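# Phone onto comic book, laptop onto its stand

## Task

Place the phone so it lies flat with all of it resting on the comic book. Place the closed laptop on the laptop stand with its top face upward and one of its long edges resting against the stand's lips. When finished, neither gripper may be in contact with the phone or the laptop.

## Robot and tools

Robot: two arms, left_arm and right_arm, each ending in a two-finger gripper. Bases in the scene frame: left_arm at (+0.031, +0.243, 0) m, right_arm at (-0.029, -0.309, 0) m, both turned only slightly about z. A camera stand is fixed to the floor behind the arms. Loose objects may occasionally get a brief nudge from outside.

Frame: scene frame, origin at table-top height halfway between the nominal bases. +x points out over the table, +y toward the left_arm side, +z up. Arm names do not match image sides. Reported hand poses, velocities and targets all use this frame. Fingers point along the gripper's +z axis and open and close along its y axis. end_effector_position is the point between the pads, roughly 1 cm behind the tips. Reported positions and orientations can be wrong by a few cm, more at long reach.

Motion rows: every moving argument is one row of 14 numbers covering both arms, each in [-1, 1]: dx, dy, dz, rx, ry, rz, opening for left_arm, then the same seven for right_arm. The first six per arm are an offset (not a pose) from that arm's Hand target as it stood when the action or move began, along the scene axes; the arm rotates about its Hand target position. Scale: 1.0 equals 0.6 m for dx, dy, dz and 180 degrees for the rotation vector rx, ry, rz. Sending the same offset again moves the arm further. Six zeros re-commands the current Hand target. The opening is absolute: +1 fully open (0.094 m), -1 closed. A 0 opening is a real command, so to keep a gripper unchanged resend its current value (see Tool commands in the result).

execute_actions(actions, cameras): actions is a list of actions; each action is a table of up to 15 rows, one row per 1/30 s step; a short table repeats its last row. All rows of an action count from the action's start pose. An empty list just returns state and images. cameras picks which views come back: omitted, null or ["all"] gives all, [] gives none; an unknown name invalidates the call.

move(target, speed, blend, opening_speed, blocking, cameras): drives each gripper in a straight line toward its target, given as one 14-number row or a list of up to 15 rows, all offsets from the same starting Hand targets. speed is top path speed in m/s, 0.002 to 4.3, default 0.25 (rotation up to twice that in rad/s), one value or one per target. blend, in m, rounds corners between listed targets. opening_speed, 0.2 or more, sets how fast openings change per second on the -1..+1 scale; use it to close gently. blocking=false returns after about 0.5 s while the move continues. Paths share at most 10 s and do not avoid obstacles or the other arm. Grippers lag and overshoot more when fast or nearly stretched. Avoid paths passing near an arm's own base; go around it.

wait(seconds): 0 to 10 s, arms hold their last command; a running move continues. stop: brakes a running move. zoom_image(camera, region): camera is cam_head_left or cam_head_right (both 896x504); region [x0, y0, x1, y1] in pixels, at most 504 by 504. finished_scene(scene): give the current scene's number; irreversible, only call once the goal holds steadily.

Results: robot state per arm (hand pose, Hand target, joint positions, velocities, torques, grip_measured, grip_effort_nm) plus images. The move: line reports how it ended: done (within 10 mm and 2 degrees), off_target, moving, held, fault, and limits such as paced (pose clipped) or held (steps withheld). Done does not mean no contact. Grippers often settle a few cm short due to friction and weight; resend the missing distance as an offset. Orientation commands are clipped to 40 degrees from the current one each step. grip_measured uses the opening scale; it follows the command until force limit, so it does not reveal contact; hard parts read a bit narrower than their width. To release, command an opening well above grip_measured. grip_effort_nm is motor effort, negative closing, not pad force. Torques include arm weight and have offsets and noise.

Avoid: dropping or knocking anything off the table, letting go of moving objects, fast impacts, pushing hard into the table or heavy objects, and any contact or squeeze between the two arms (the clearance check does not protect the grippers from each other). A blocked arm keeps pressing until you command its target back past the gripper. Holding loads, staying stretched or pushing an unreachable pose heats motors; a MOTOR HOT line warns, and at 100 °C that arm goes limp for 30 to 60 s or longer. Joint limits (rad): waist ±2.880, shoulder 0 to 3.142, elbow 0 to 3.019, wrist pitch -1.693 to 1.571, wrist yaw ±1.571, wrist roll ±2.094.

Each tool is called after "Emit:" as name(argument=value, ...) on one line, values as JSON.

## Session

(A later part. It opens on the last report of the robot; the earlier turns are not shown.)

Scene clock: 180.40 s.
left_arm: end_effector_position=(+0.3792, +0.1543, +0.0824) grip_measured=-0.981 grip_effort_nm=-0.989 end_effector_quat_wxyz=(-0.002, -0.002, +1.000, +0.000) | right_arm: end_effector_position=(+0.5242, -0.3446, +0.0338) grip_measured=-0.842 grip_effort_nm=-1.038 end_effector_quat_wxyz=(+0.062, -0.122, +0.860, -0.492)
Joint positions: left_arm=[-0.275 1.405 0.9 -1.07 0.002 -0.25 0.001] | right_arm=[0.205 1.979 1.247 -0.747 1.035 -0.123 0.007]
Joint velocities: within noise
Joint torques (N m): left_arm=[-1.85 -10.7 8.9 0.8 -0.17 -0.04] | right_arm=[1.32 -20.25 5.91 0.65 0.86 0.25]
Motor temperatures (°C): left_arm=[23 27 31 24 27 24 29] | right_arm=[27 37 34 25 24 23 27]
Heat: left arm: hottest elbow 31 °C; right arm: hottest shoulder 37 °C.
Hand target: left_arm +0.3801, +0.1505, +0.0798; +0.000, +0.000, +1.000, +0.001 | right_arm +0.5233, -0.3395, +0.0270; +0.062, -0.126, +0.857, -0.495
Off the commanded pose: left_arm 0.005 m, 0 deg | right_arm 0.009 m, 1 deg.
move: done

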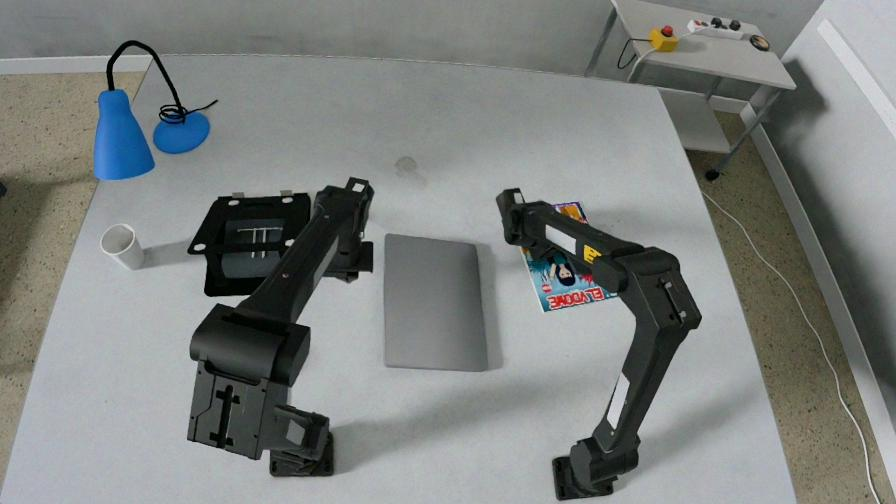

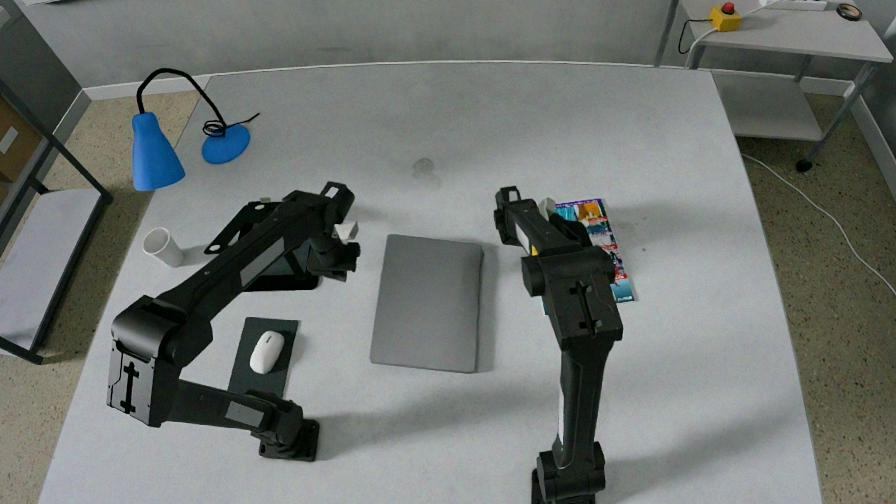

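Emit:
move(target=[0,0,0,0,0,0,-1,-0.002,0.006,-0.021,-0.0528,-0.0172,0,-0.92], speed=0.05)

Emit:
zoom_image(camera="cam_head_right", region=[500, 150, 660, 330])

Scene clock: 186.20 s.
left_arm: end_effector_position=(+0.3792, +0.1543, +0.0824) grip_measured=-0.981 grip_effort_nm=-0.994 end_effector_quat_wxyz=(-0.002, -0.002, +1.000, +0.000) | right_arm: end_effector_position=(+0.5257, -0.3416, +0.0286) grip_measured=-0.842 grip_effort_nm=-1.038 end_effector_quat_wxyz=(+0.079, -0.108, +0.815, -0.564)
Joint positions: left_arm=[-0.275 1.405 0.9 -1.07 0.002 -0.25 0.001] | right_arm=[0.235 2.041 1.241 -0.689 1.212 -0.079 0.007]
Joint velocities: within noise
Joint torques (N m): left_arm=[-2.49 -10.87 8.77 0.76 -0.19 -0.08] | right_arm=[1.49 -18.84 5.27 0.65 0.88 0.23]
Motor temperatures (°C): left_arm=[23 27 31 24 27 24 29] | right_arm=[27 37 34 25 25 23 27]
Heat: left arm: hottest elbow 31 °C; right arm: hottest shoulder 37 °C.
Hand target: left_arm +0.3801, +0.1505, +0.0798; +0.000, +0.000, +1.000, +0.001 | right_arm +0.5222, -0.3360, +0.0145; +0.075, -0.117, +0.811, -0.568
Off the commanded pose: left_arm 0.005 m, 0 deg | right_arm 0.016 m, 1 deg.
move: off_target (right_arm)

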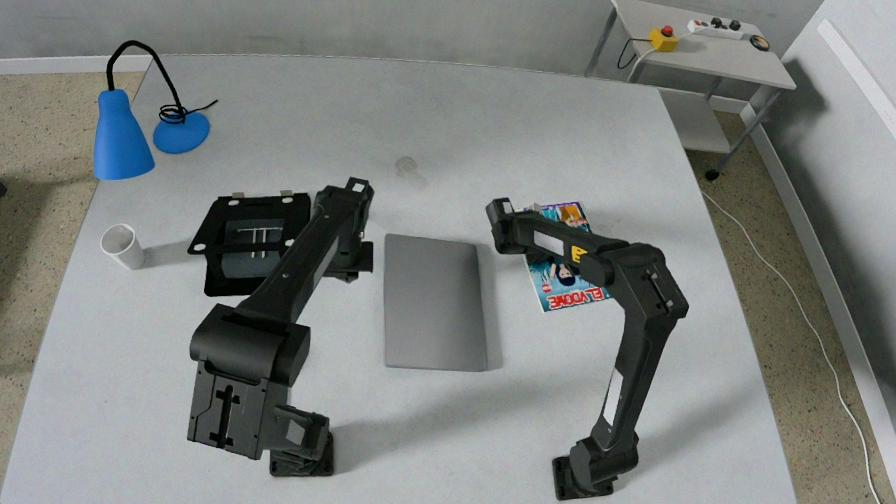

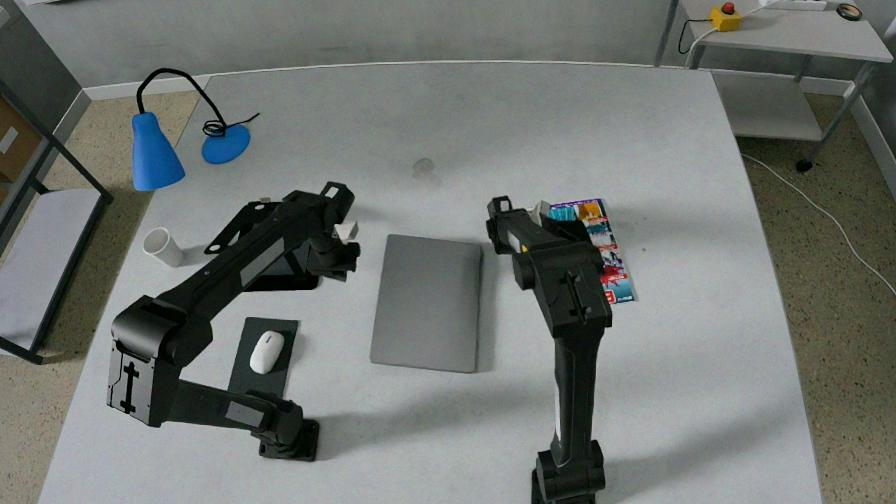

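Scaled by 2.800.

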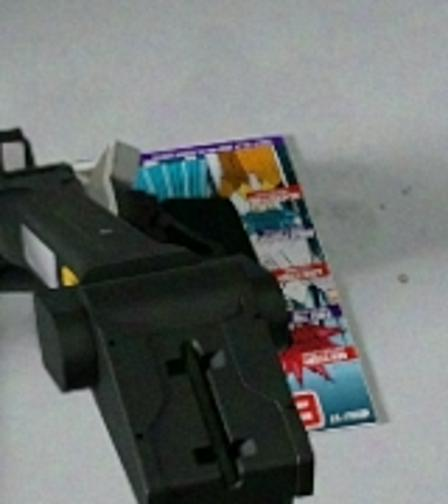

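Emit:
move(target=[0,0,0,0,0,0,-1,0,0,0.008,0,0,0,-0.65], opening_speed=0.3, speed=0.05)

Emit:
zoom_image(camera="cam_head_right", region=[500, 150, 660, 330])

Scene clock: 190.37 s.
left_arm: end_effector_position=(+0.3792, +0.1543, +0.0824) grip_measured=-0.981 grip_effort_nm=-0.989 end_effector_quat_wxyz=(-0.002, -0.002, +1.000, +0.000) | right_arm: end_effector_position=(+0.5257, -0.3415, +0.0289) grip_measured=-0.652 grip_effort_nm=0.051 end_effector_quat_wxyz=(+0.079, -0.108, +0.814, -0.565)
Joint positions: left_arm=[-0.275 1.405 0.9 -1.07 0.002 -0.25 0.001] | right_arm=[0.235 2.041 1.241 -0.689 1.213 -0.079 0.016]
Joint velocities: within noise
Joint torques (N m): left_arm=[-2.49 -11.22 8.83 0.87 -0.16 -0.1] | right_arm=[1.44 -19.6 5.37 0.29 0.83 0.24]
Motor temperatures (°C): left_arm=[23 27 31 24 27 24 29] | right_arm=[27 37 34 25 25 23 27]
Heat: left arm: hottest elbow 31 °C; right arm: hottest shoulder 37 °C.
Hand target: left_arm +0.3801, +0.1505, +0.0798; +0.000, +0.000, +1.000, +0.001 | right_arm +0.5222, -0.3359, +0.0194; +0.075, -0.117, +0.811, -0.568
Off the commanded pose: left_arm 0.005 m, 0 deg | right_arm 0.012 m, 1 deg.
move: off_target (right_arm)

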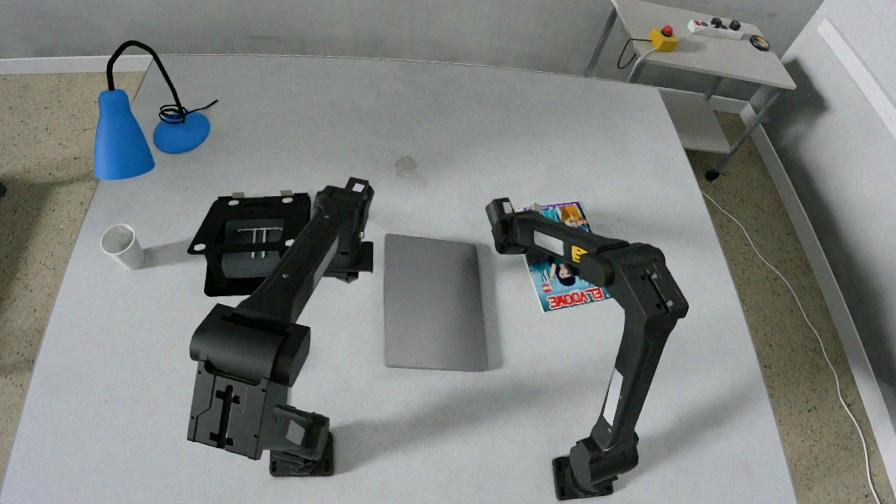

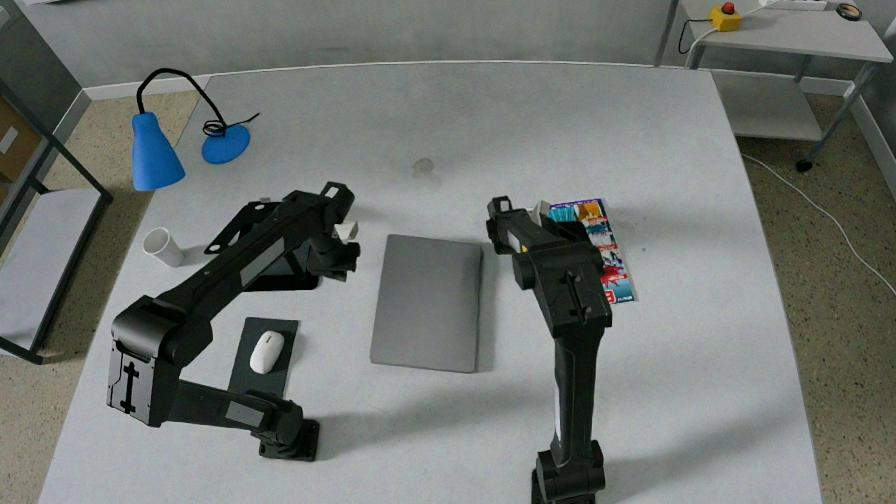

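Scaled by 2.800.

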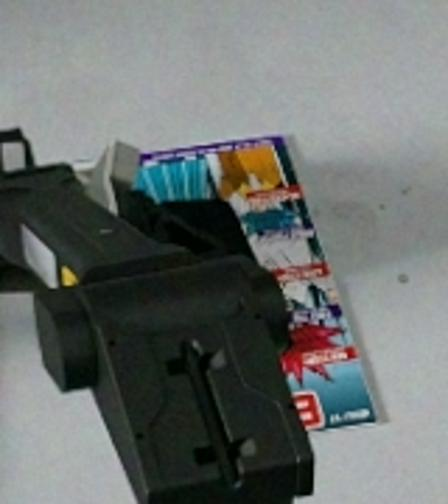

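Emit:
move(target=[0,0,0,0,0,0,-1,-0.038,0.118,0.005,0,0,0,-0.65], speed=0.06)

Emit:
zoom_image(camera="cam_head_right", region=[500, 150, 660, 330])

Emit:
zoom_image(camera="cam_head_left", region=[480, 150, 640, 330])

Scene clock: 198.23 s.
left_arm: end_effector_position=(+0.3792, +0.1543, +0.0824) grip_measured=-0.981 grip_effort_nm=-0.999 end_effector_quat_wxyz=(-0.002, -0.002, +1.000, +0.000) | right_arm: end_effector_position=(+0.4859, -0.2761, +0.0250) grip_measured=-0.651 grip_effort_nm=0.056 end_effector_quat_wxyz=(+0.067, -0.119, +0.811, -0.569)
Joint positions: left_arm=[-0.275 1.405 0.9 -1.07 0.002 -0.25 0.001] | right_arm=[0.38 2.08 1.284 -1.097 1.201 0.315 0.016]
Joint velocities: within noise
Joint torques (N m): left_arm=[-2.26 -10.52 8.95 0.81 -0.15 -0.08] | right_arm=[1.38 -18.61 8.68 -0.57 0.57 0.28]
Motor temperatures (°C): left_arm=[23 27 31 24 27 24 29] | right_arm=[27 37 33 25 25 23 26]
Heat: left arm: hottest elbow 31 °C; right arm: hottest shoulder 37 °C.
Hand target: left_arm +0.3801, +0.1505, +0.0798; +0.000, +0.000, +1.000, +0.001 | right_arm +0.4993, -0.2652, +0.0224; +0.075, -0.117, +0.811, -0.568
Off the commanded pose: left_arm 0.005 m, 0 deg | right_arm 0.018 m, 1 deg.
move: off_target (right_arm)

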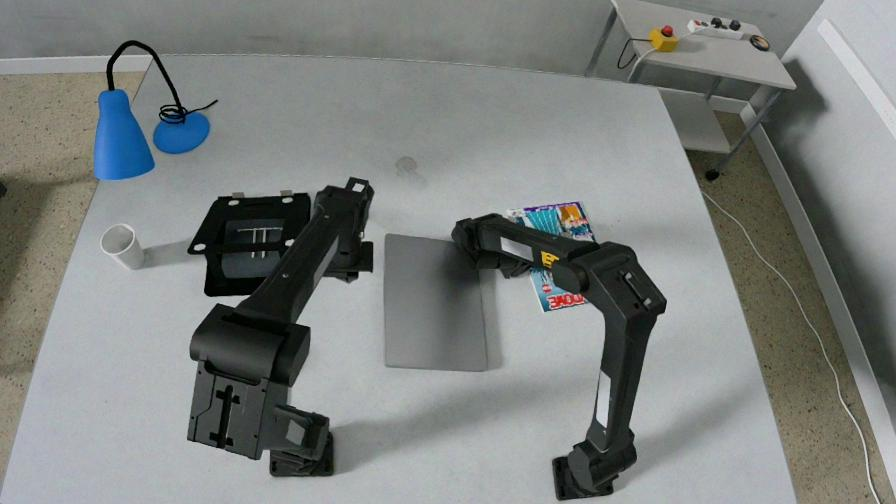

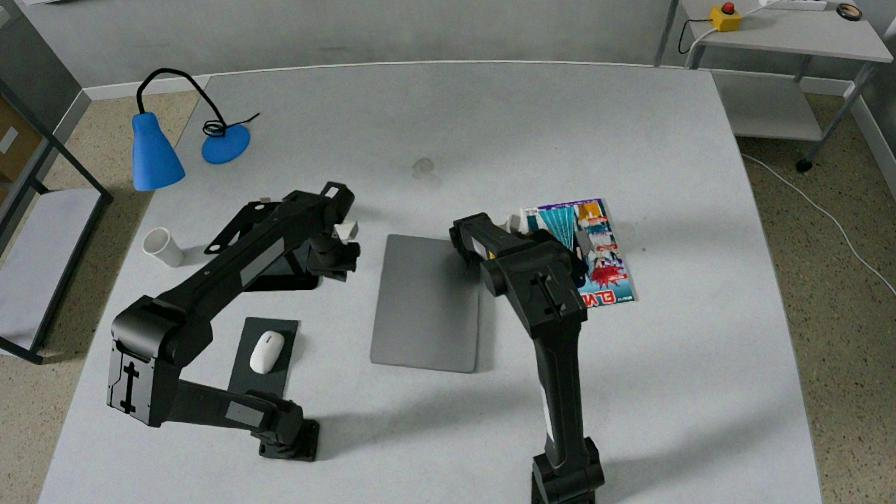

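Scaled by 2.800.

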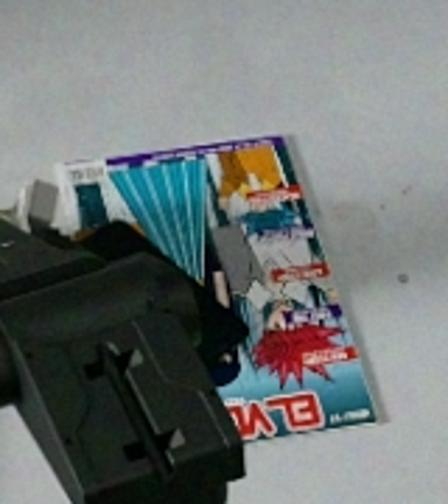

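Scaled by 2.800.

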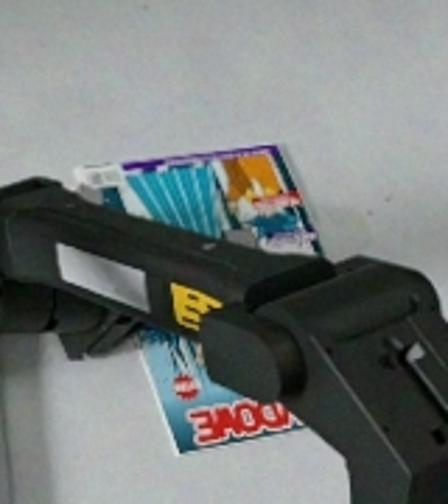

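Emit:
move(target=[[0,0,0,0,0,0,-1,0,0,0.0,0,0,0,-0.92],[0,0,0,0,0,0,-1,0,0,0.04,0,0,0,-0.92],[0,0,0,0,0,0,-1,0.038,-0.118,0.045,0.0528,0.0172,0,-0.92]], speed=0.1, opening_speed=0.4)

Emit:
zoom_image(camera="cam_head_right", region=[500, 150, 660, 330])

Emit:
zoom_image(camera="cam_head_left", region=[480, 150, 640, 330])

Scene clock: 207.20 s.
left_arm: end_effector_position=(+0.3792, +0.1543, +0.0824) grip_measured=-0.981 grip_effort_nm=-0.994 end_effector_quat_wxyz=(-0.002, -0.002, +1.000, +0.000) | right_arm: end_effector_position=(+0.5245, -0.3302, +0.0471) grip_measured=-0.840 grip_effort_nm=-1.038 end_effector_quat_wxyz=(+0.057, -0.135, +0.853, -0.500)
Joint positions: left_arm=[-0.275 1.405 0.9 -1.07 0.002 -0.25 0.001] | right_arm=[0.235 1.97 1.27 -0.815 1.054 -0.106 0.007]
Joint velocities: within noise
Joint torques (N m): left_arm=[-2.49 -11.11 8.95 0.76 -0.13 -0.08] | right_arm=[-0.26 -21.95 5.35 0.81 0.24 0.24]
Motor temperatures (°C): left_arm=[23 27 31 24 27 24 29] | right_arm=[27 37 34 25 25 23 26]
Heat: left arm: hottest elbow 31 °C; right arm: hottest shoulder 37 °C.
Hand target: left_arm +0.3801, +0.1505, +0.0798; +0.000, +0.000, +1.000, +0.001 | right_arm +0.5222, -0.3359, +0.0494; +0.063, -0.126, +0.857, -0.496
Off the commanded pose: left_arm 0.005 m, 0 deg | right_arm 0.007 m, 1 deg.
move: done

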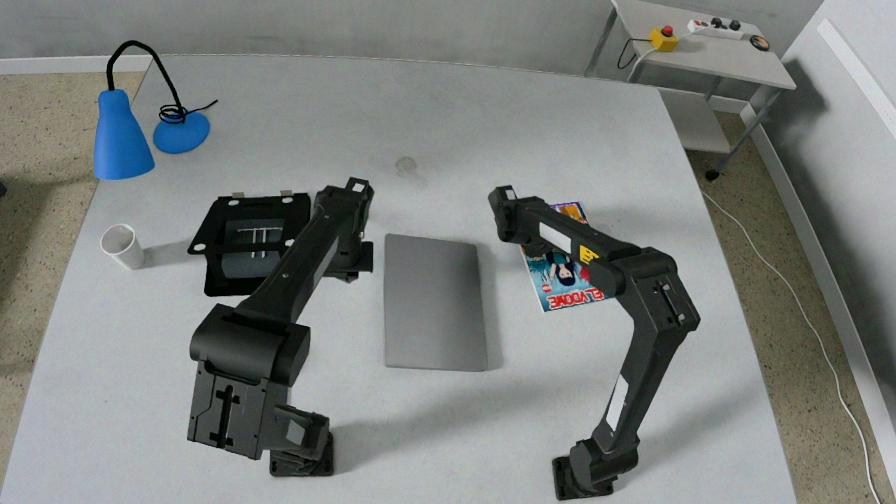

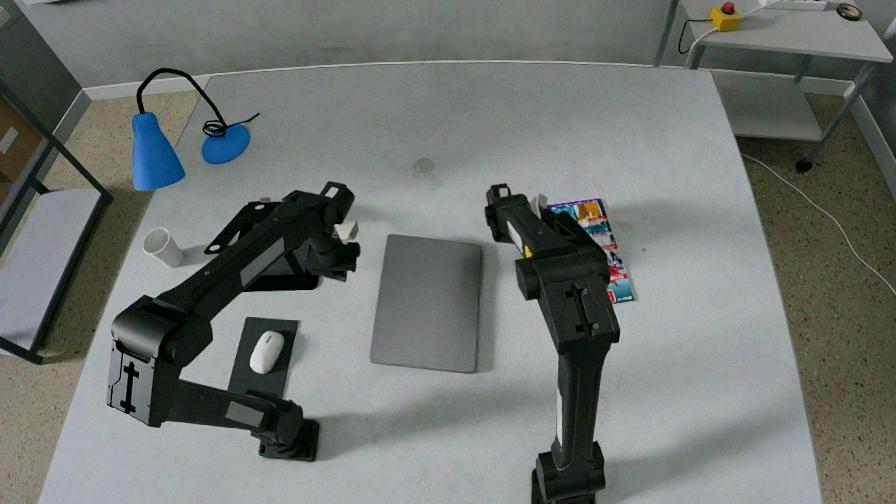

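Scaled by 2.800.

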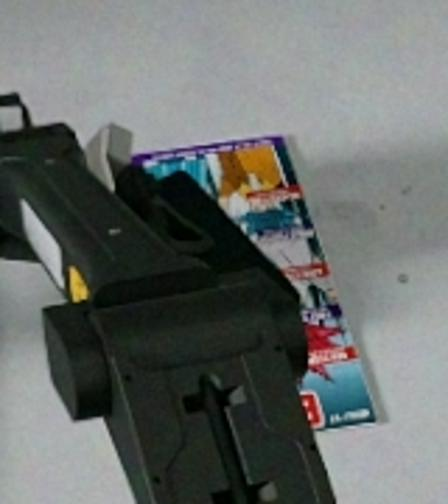

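Scaled by 2.800.

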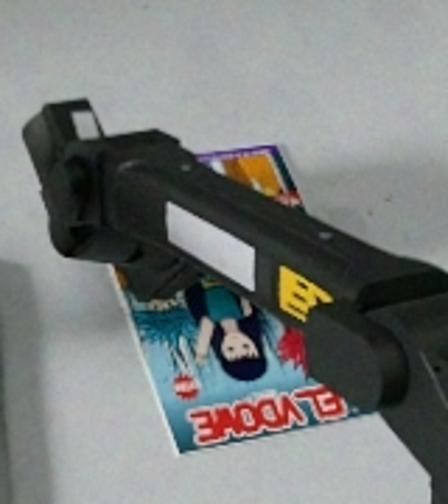

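Emit:
move(target=[0,0,0,0,0,0,-1,0,0,0.02,-0.0189,0.058,-0.1058,-0.92], speed=0.15)

Emit:
zoom_image(camera="cam_head_right", region=[500, 150, 660, 330])

Emit:
zoom_image(camera="cam_head_left", region=[480, 150, 640, 330])

Scene clock: 218.67 s.
left_arm: end_effector_position=(+0.3792, +0.1543, +0.0824) grip_measured=-0.981 grip_effort_nm=-0.989 end_effector_quat_wxyz=(-0.002, -0.002, +1.000, +0.000) | right_arm: end_effector_position=(+0.5072, -0.3323, +0.0577) grip_measured=-0.841 grip_effort_nm=-1.038 end_effector_quat_wxyz=(-0.107, -0.040, +0.852, -0.510)
Joint positions: left_arm=[-0.275 1.405 0.9 -1.07 0.002 -0.25 0.001] | right_arm=[0.223 2.187 1.625 -1.643 0.968 0.476 0.007]
Joint velocities: within noise
Joint torques (N m): left_arm=[-1.85 -11.16 8.76 0.85 -0.11 -0.07] | right_arm=[-0.26 -21.6 10.07 -1.44 0.58 0.26]
Motor temperatures (°C): left_arm=[23 27 31 24 27 24 29] | right_arm=[27 37 34 25 24 23 27]
Heat: left arm: hottest elbow 31 °C; right arm: hottest shoulder 37 °C.
Hand target: left_arm +0.3801, +0.1505, +0.0798; +0.000, +0.000, +1.000, +0.001 | right_arm +0.5221, -0.3359, +0.0612; -0.102, -0.029, +0.853, -0.511
Off the commanded pose: left_arm 0.005 m, 0 deg | right_arm 0.016 m, 1 deg.
move: off_target (right_arm)

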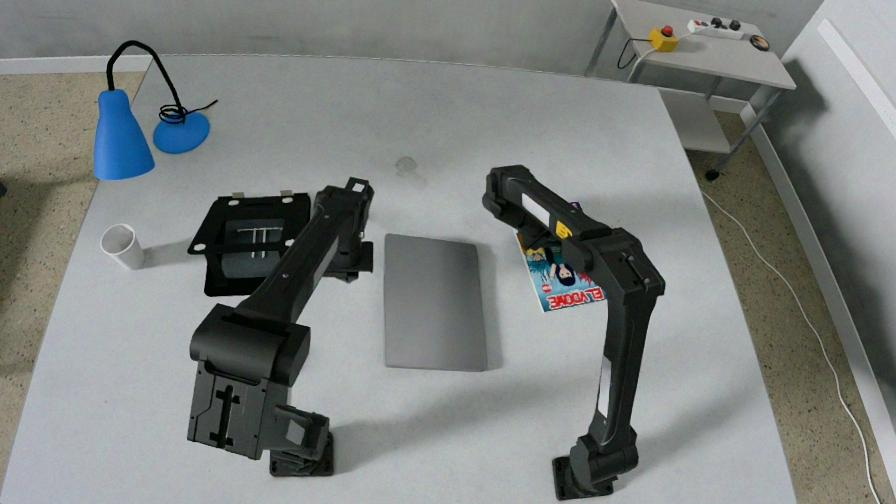

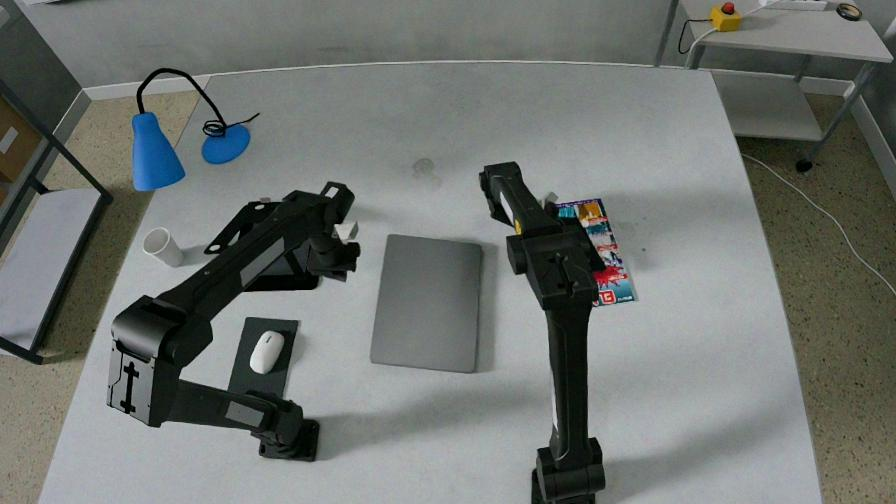

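Scaled by 2.800.

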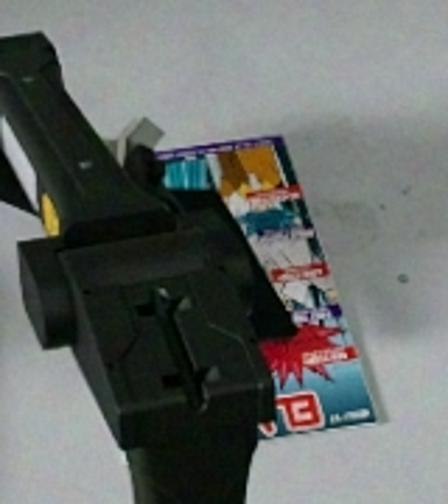

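Scaled by 2.800.

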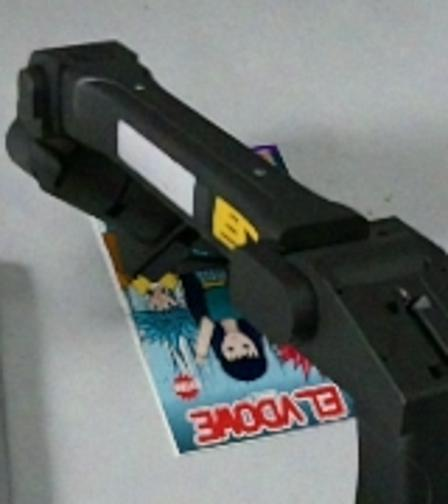

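Emit:
move(target=[[0,0,0,0,0,0,-1,0.0,-0.03,0,0,0,0,-0.92],[0,0,0,0,0,0,-1,0.0,-0.03,-0.045,0,0,0,-0.92]], speed=0.07)

Emit:
zoom_image(camera="cam_head_right", region=[500, 150, 660, 330])

Scene clock: 233.93 s.
left_arm: end_effector_position=(+0.3792, +0.1543, +0.0824) grip_measured=-0.981 grip_effort_nm=-0.994 end_effector_quat_wxyz=(-0.002, -0.002, +1.000, +0.000) | right_arm: end_effector_position=(+0.5143, -0.3517, +0.0377) grip_measured=-0.841 grip_effort_nm=-1.038 end_effector_quat_wxyz=(-0.105, -0.031, +0.853, -0.510)
Joint positions: left_arm=[-0.275 1.405 0.9 -1.07 0.002 -0.25 0.001] | right_arm=[0.187 2.218 1.625 -1.577 0.984 0.448 0.007]
Joint velocities: within noise
Joint torques (N m): left_arm=[-2.78 -11.16 8.81 0.88 -0.17 -0.1] | right_arm=[0.15 -21.42 7.73 -0.51 0.64 0.16]
Motor temperatures (°C): left_arm=[23 27 31 24 27 24 29] | right_arm=[27 36 36 25 24 23 27]
Heat: left arm: hottest elbow 31 °C; right arm: hottest shoulder 36 °C.
Hand target: left_arm +0.3801, +0.1505, +0.0798; +0.000, +0.000, +1.000, +0.001 | right_arm +0.5221, -0.3538, +0.0343; -0.102, -0.029, +0.853, -0.511
Off the commanded pose: left_arm 0.005 m, 0 deg | right_arm 0.009 m, 0 deg.
move: done

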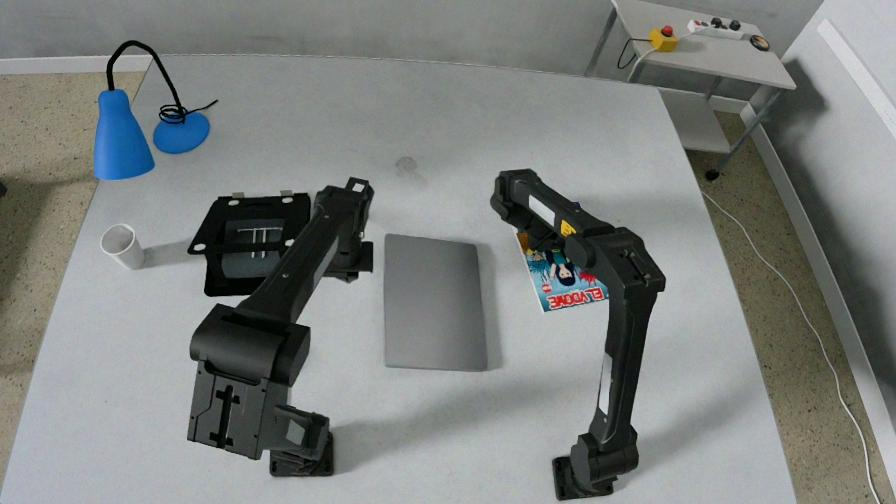

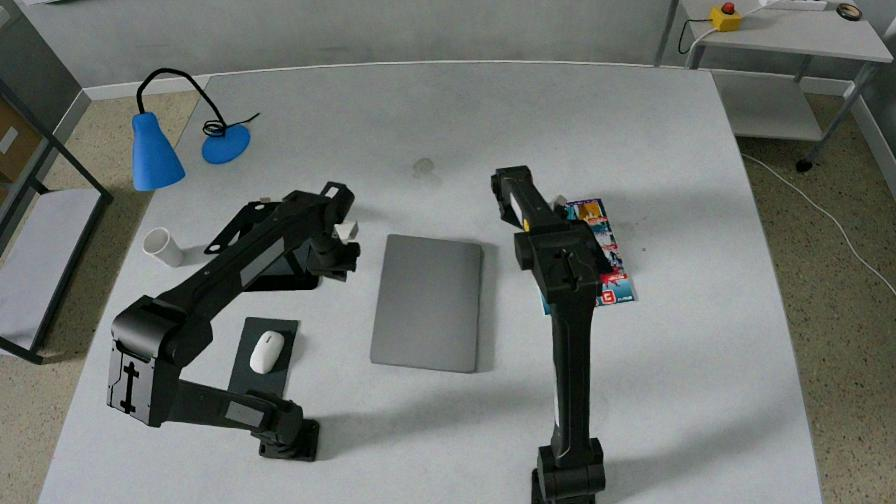

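Scaled by 2.800.

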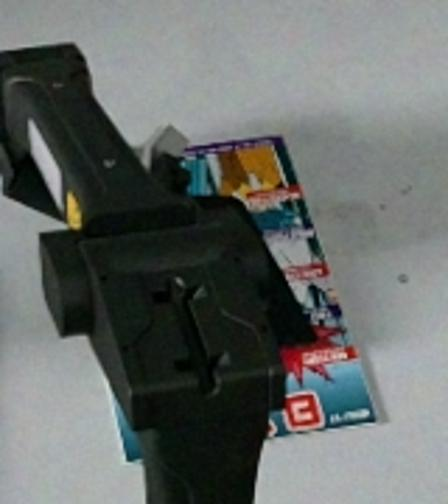

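Emit:
move(target=[0,0,0,0,0,0,-1,0,0,0,0,0,0,-0.4], opening_speed=0.5)

Emit:
zoom_image(camera="cam_head_right", region=[500, 150, 660, 330])

Scene clock: 237.43 s.
left_arm: end_effector_position=(+0.3792, +0.1543, +0.0824) grip_measured=-0.981 grip_effort_nm=-0.989 end_effector_quat_wxyz=(-0.002, -0.002, +1.000, +0.000) | right_arm: end_effector_position=(+0.5144, -0.3518, +0.0378) grip_measured=-0.402 grip_effort_nm=0.056 end_effector_quat_wxyz=(-0.105, -0.032, +0.853, -0.511)
Joint positions: left_arm=[-0.275 1.405 0.9 -1.07 0.002 -0.25 0.001] | right_arm=[0.187 2.218 1.625 -1.577 0.985 0.447 0.028]
Joint velocities: within noise
Joint torques (N m): left_arm=[-2.14 -11.52 8.91 0.73 -0.14 -0.08] | right_arm=[0.15 -22.24 7.72 -0.51 0.58 0.17]
Motor temperatures (°C): left_arm=[23 27 31 24 27 24 29] | right_arm=[27 37 36 25 25 23 27]
Heat: left arm: hottest elbow 31 °C; right arm: hottest shoulder 37 °C.
Hand target: left_arm +0.3801, +0.1505, +0.0798; +0.000, +0.000, +1.000, +0.001 | right_arm +0.5221, -0.3538, +0.0343; -0.102, -0.029, +0.853, -0.511
Off the commanded pose: left_arm 0.005 m, 0 deg | right_arm 0.009 m, 0 deg.
move: done

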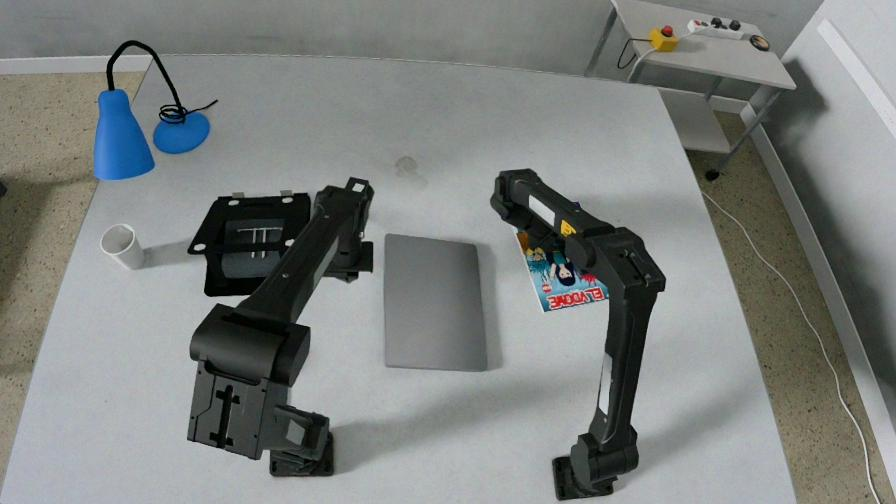

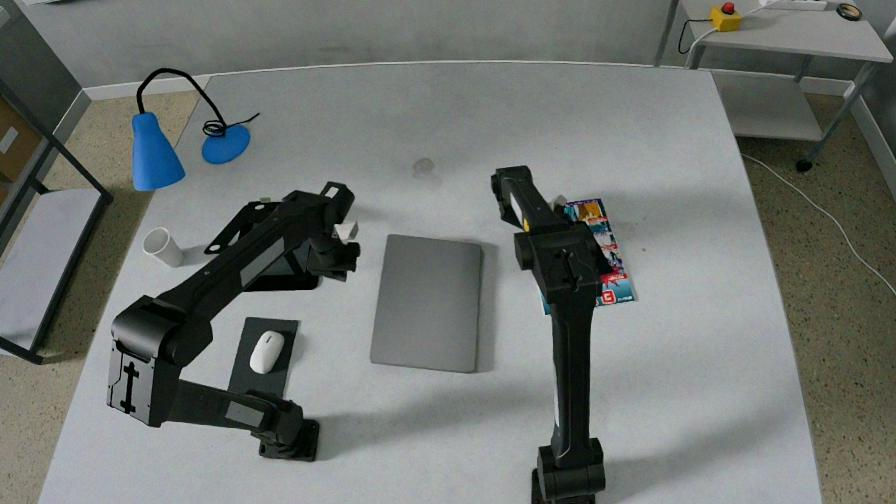

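Scaled by 2.800.

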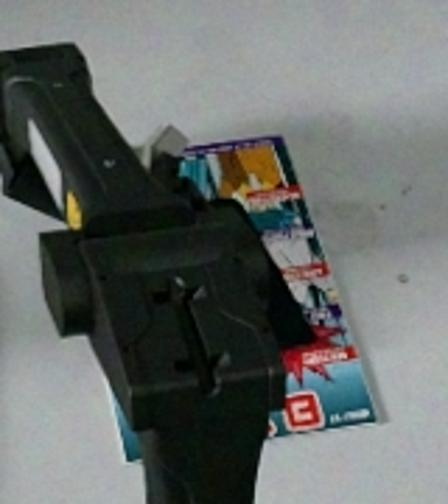

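Emit:
move(target=[0,0,0,0,0,0,-1,0.02,0.115,0.045,0,0,0,-0.4], speed=0.12)

Emit:
zoom_image(camera="cam_head_right", region=[500, 150, 660, 330])

Emit:
zoom_image(camera="cam_head_left", region=[480, 150, 640, 330])

Scene clock: 241.37 s.
left_arm: end_effector_position=(+0.3792, +0.1543, +0.0824) grip_measured=-0.981 grip_effort_nm=-0.989 end_effector_quat_wxyz=(-0.002, -0.002, +1.000, +0.000) | right_arm: end_effector_position=(+0.5205, -0.2905, +0.0545) grip_measured=-0.401 grip_effort_nm=0.061 end_effector_quat_wxyz=(-0.088, -0.051, +0.859, -0.501)
Joint positions: left_arm=[-0.275 1.405 0.9 -1.07 0.002 -0.25 0.001] | right_arm=[0.287 2.222 1.694 -1.669 0.934 0.499 0.028]
Joint velocities: within noise
Joint torques (N m): left_arm=[-3.08 -11.75 8.69 0.7 -0.18 -0.09] | right_arm=[0.67 -23.41 9.84 -1.1 0.37 0.27]
Motor temperatures (°C): left_arm=[23 27 31 24 27 24 29] | right_arm=[27 37 36 25 24 23 27]
Heat: left arm: hottest elbow 31 °C; right arm: hottest shoulder 37 °C.
Hand target: left_arm +0.3801, +0.1505, +0.0798; +0.000, +0.000, +1.000, +0.001 | right_arm +0.5342, -0.2850, +0.0614; -0.102, -0.029, +0.853, -0.511
Off the commanded pose: left_arm 0.005 m, 0 deg | right_arm 0.016 m, 3 deg.
joint sent to its limit (right arm) — joint 4 (wrist pitch), lower limit. The joint targets are off in orientation, not in position.
move: off_target (right_arm)

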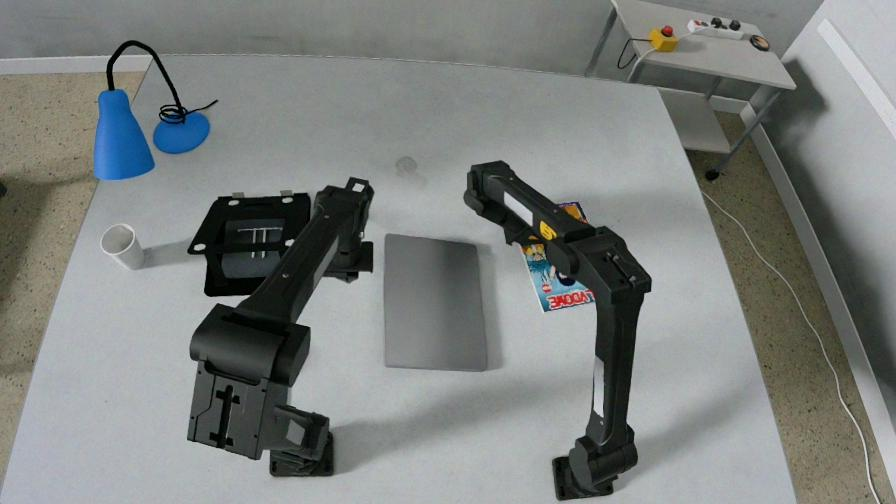

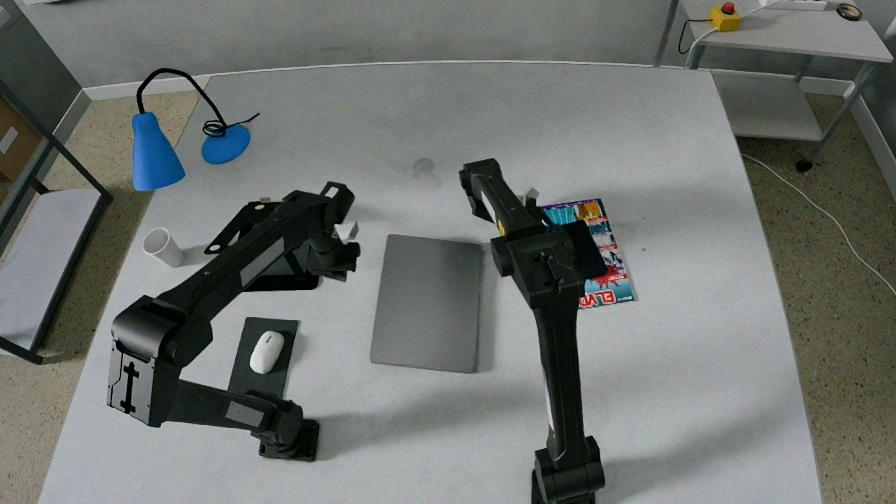

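Scaled by 2.800.

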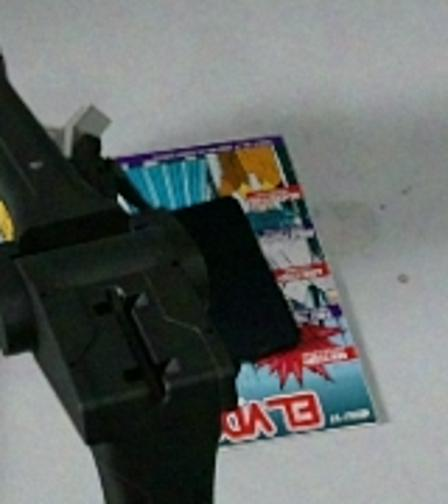

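Scaled by 2.800.

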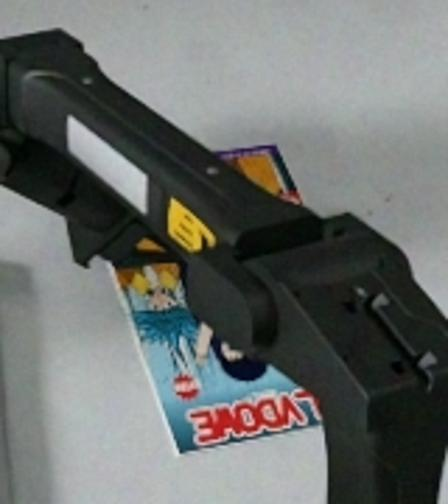

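Emit:
move(target=[[0,0,0,0,0,0,-1,-0.02,0.06,0.03,0,0,0,-0.4],[0,0,0,0,0,0,-1,-0.05,0.06,0.25,0,0,0,-0.4],[0,0,0,0,0,0,-1,-0.3,-0.1,0.3,0.2,0.0,0.0,-0.4]], speed=0.25)

Emit:
zoom_image(camera="cam_head_right", region=[500, 150, 660, 330])

Emit:
zoom_image(camera="cam_head_left", region=[480, 150, 640, 330])

Scene clock: 248.67 s.
left_arm: end_effector_position=(+0.3792, +0.1543, +0.0824) grip_measured=-0.981 grip_effort_nm=-0.994 end_effector_quat_wxyz=(-0.002, -0.002, +1.000, +0.000) | right_arm: end_effector_position=(+0.3568, -0.3414, +0.2437) grip_measured=-0.401 grip_effort_nm=0.061 end_effector_quat_wxyz=(-0.088, -0.060, +0.969, -0.224)
Joint positions: left_arm=[-0.275 1.405 0.9 -1.07 0.002 -0.25 0.001] | right_arm=[0.106 1.465 1.348 -1.667 0.44 0.035 0.028]
Joint velocities: within noise
Joint torques (N m): left_arm=[-2.73 -11.28 8.77 0.95 -0.16 -0.05] | right_arm=[-0.26 -15.03 7.01 0.09 0.22 0.13]
Motor temperatures (°C): left_arm=[23 27 31 24 27 24 29] | right_arm=[27 38 36 25 24 23 26]
Heat: left arm: hottest elbow 31 °C; right arm: hottest shoulder 38 °C.
Hand target: left_arm +0.3801, +0.1505, +0.0798; +0.000, +0.000, +1.000, +0.001 | right_arm +0.3542, -0.3449, +0.2412; -0.088, -0.059, +0.969, -0.222
Off the commanded pose: left_arm 0.005 m, 0 deg | right_arm 0.005 m, 0 deg.
move: done

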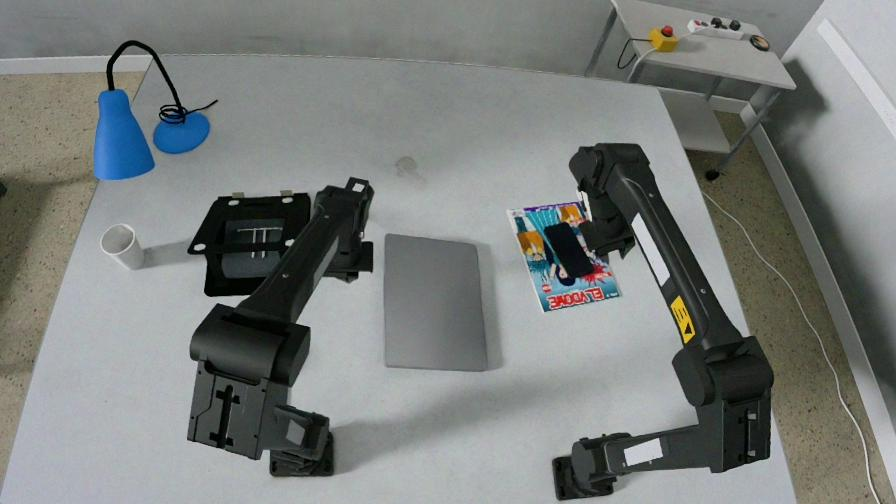

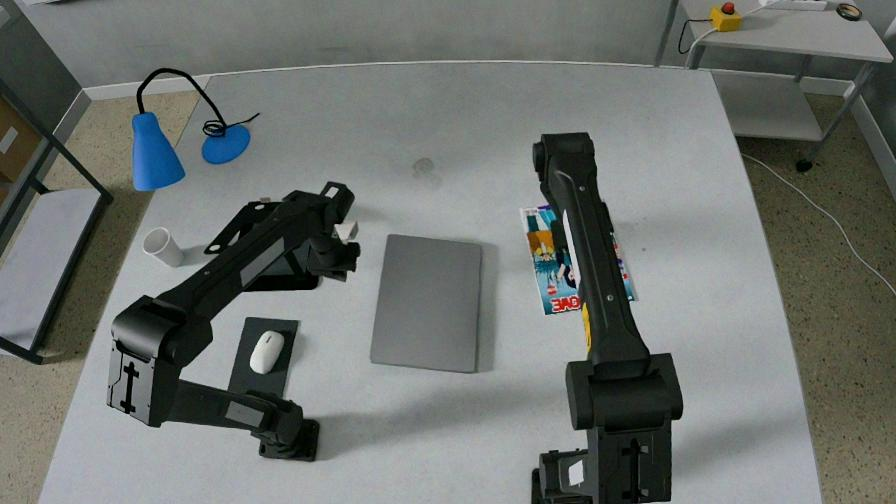

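Scaled by 2.800.

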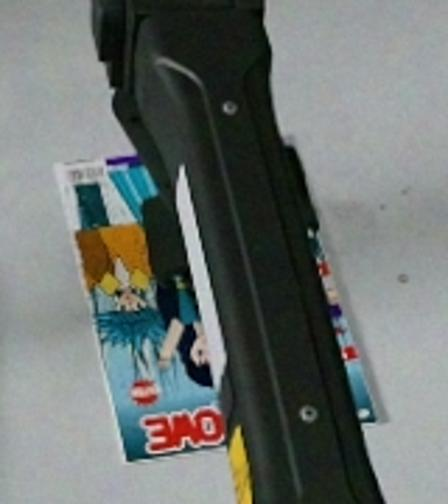

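Scaled by 2.800.

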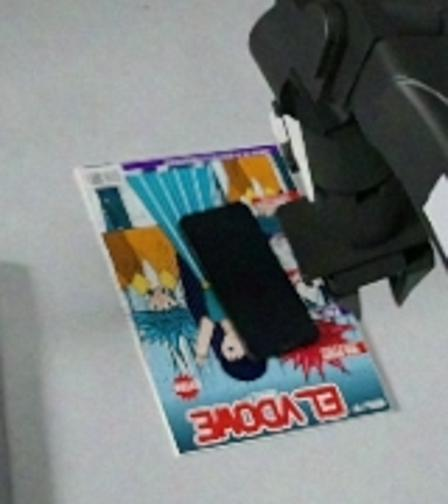

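Emit:
move(target=[[-0.167,0.5,0.45,0,0,0,-1,0.226,0.25,-0.152,0.143,-0.0566,-0.038,-1],[-0.167,0.5,0.45,0,0,0,-1,0.226,0.25,-0.33,0.143,-0.0566,-0.038,-1]], speed=0.3)

Emit:
zoom_image(camera="cam_head_left", region=[360, 150, 640, 390])

Emit:
zoom_image(camera="cam_head_right", region=[360, 150, 640, 390])

Scene clock: 280.73 s.
left_arm: end_effector_position=(+0.2727, +0.4396, +0.3237) grip_measured=-0.981 grip_effort_nm=-0.994 end_effector_quat_wxyz=(+0.032, +0.002, +0.999, +0.029) | right_arm: end_effector_position=(+0.4898, -0.2010, +0.0502) grip_measured=-0.991 grip_effort_nm=-0.496 end_effector_quat_wxyz=(+0.002, +0.002, +1.000, +0.000)
Joint positions: left_arm=[0.654 1.113 1.298 -1.67 -0.003 0.687 0.001] | right_arm=[0.202 1.848 1.364 -1.083 0.001 0.21 0]
Joint velocities: within noise
Joint torques (N m): left_arm=[-0.73 -7.65 16.87 0.03 0.13 0.11] | right_arm=[1.26 -18.67 7.17 0.51 -0.02 0.21]
Motor temperatures (°C): left_arm=[23 27 32 24 27 24 30] | right_arm=[27 37 35 25 24 23 26]
Heat: left arm: hottest elbow 32 °C; right arm: hottest shoulder 37 °C.
Hand target: left_arm +0.2799, +0.4504, +0.3497; +0.000, +0.000, +1.000, +0.001 | right_arm +0.4898, -0.1950, +0.0434; +0.000, +0.000, +1.000, +0.000
Off the commanded pose: left_arm 0.029 m, 5 deg | right_arm 0.009 m, 0 deg.
joint sent to its limit (left arm) — joint 4 (wrist pitch), lower limit. The joint targets are off in orientation, not in position.
move: off_target (left_arm)

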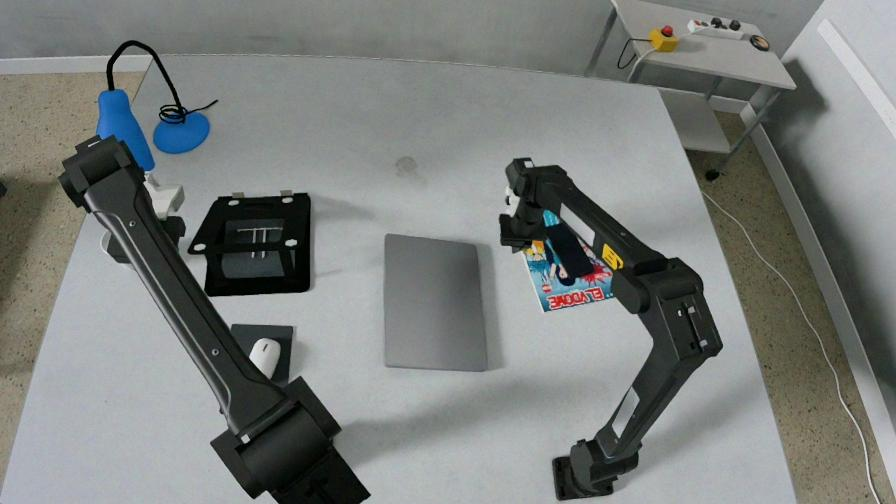

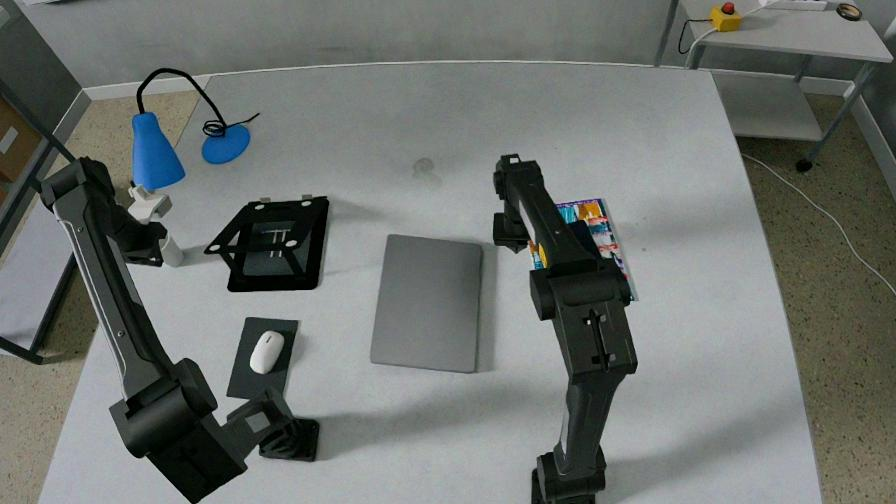

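Scaled by 1.800.

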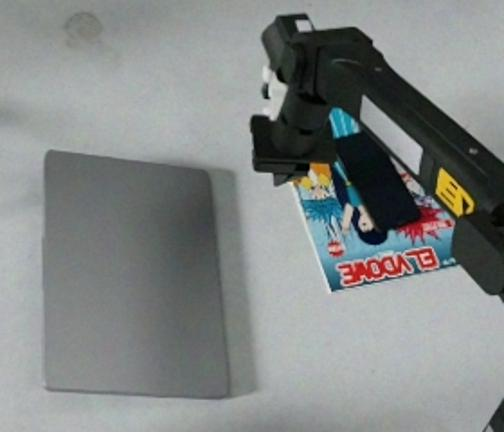

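Scaled by 1.800.

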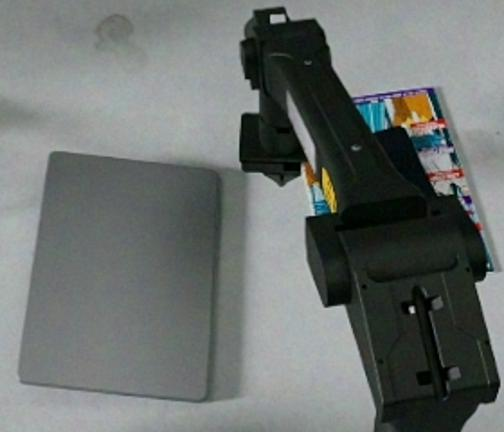

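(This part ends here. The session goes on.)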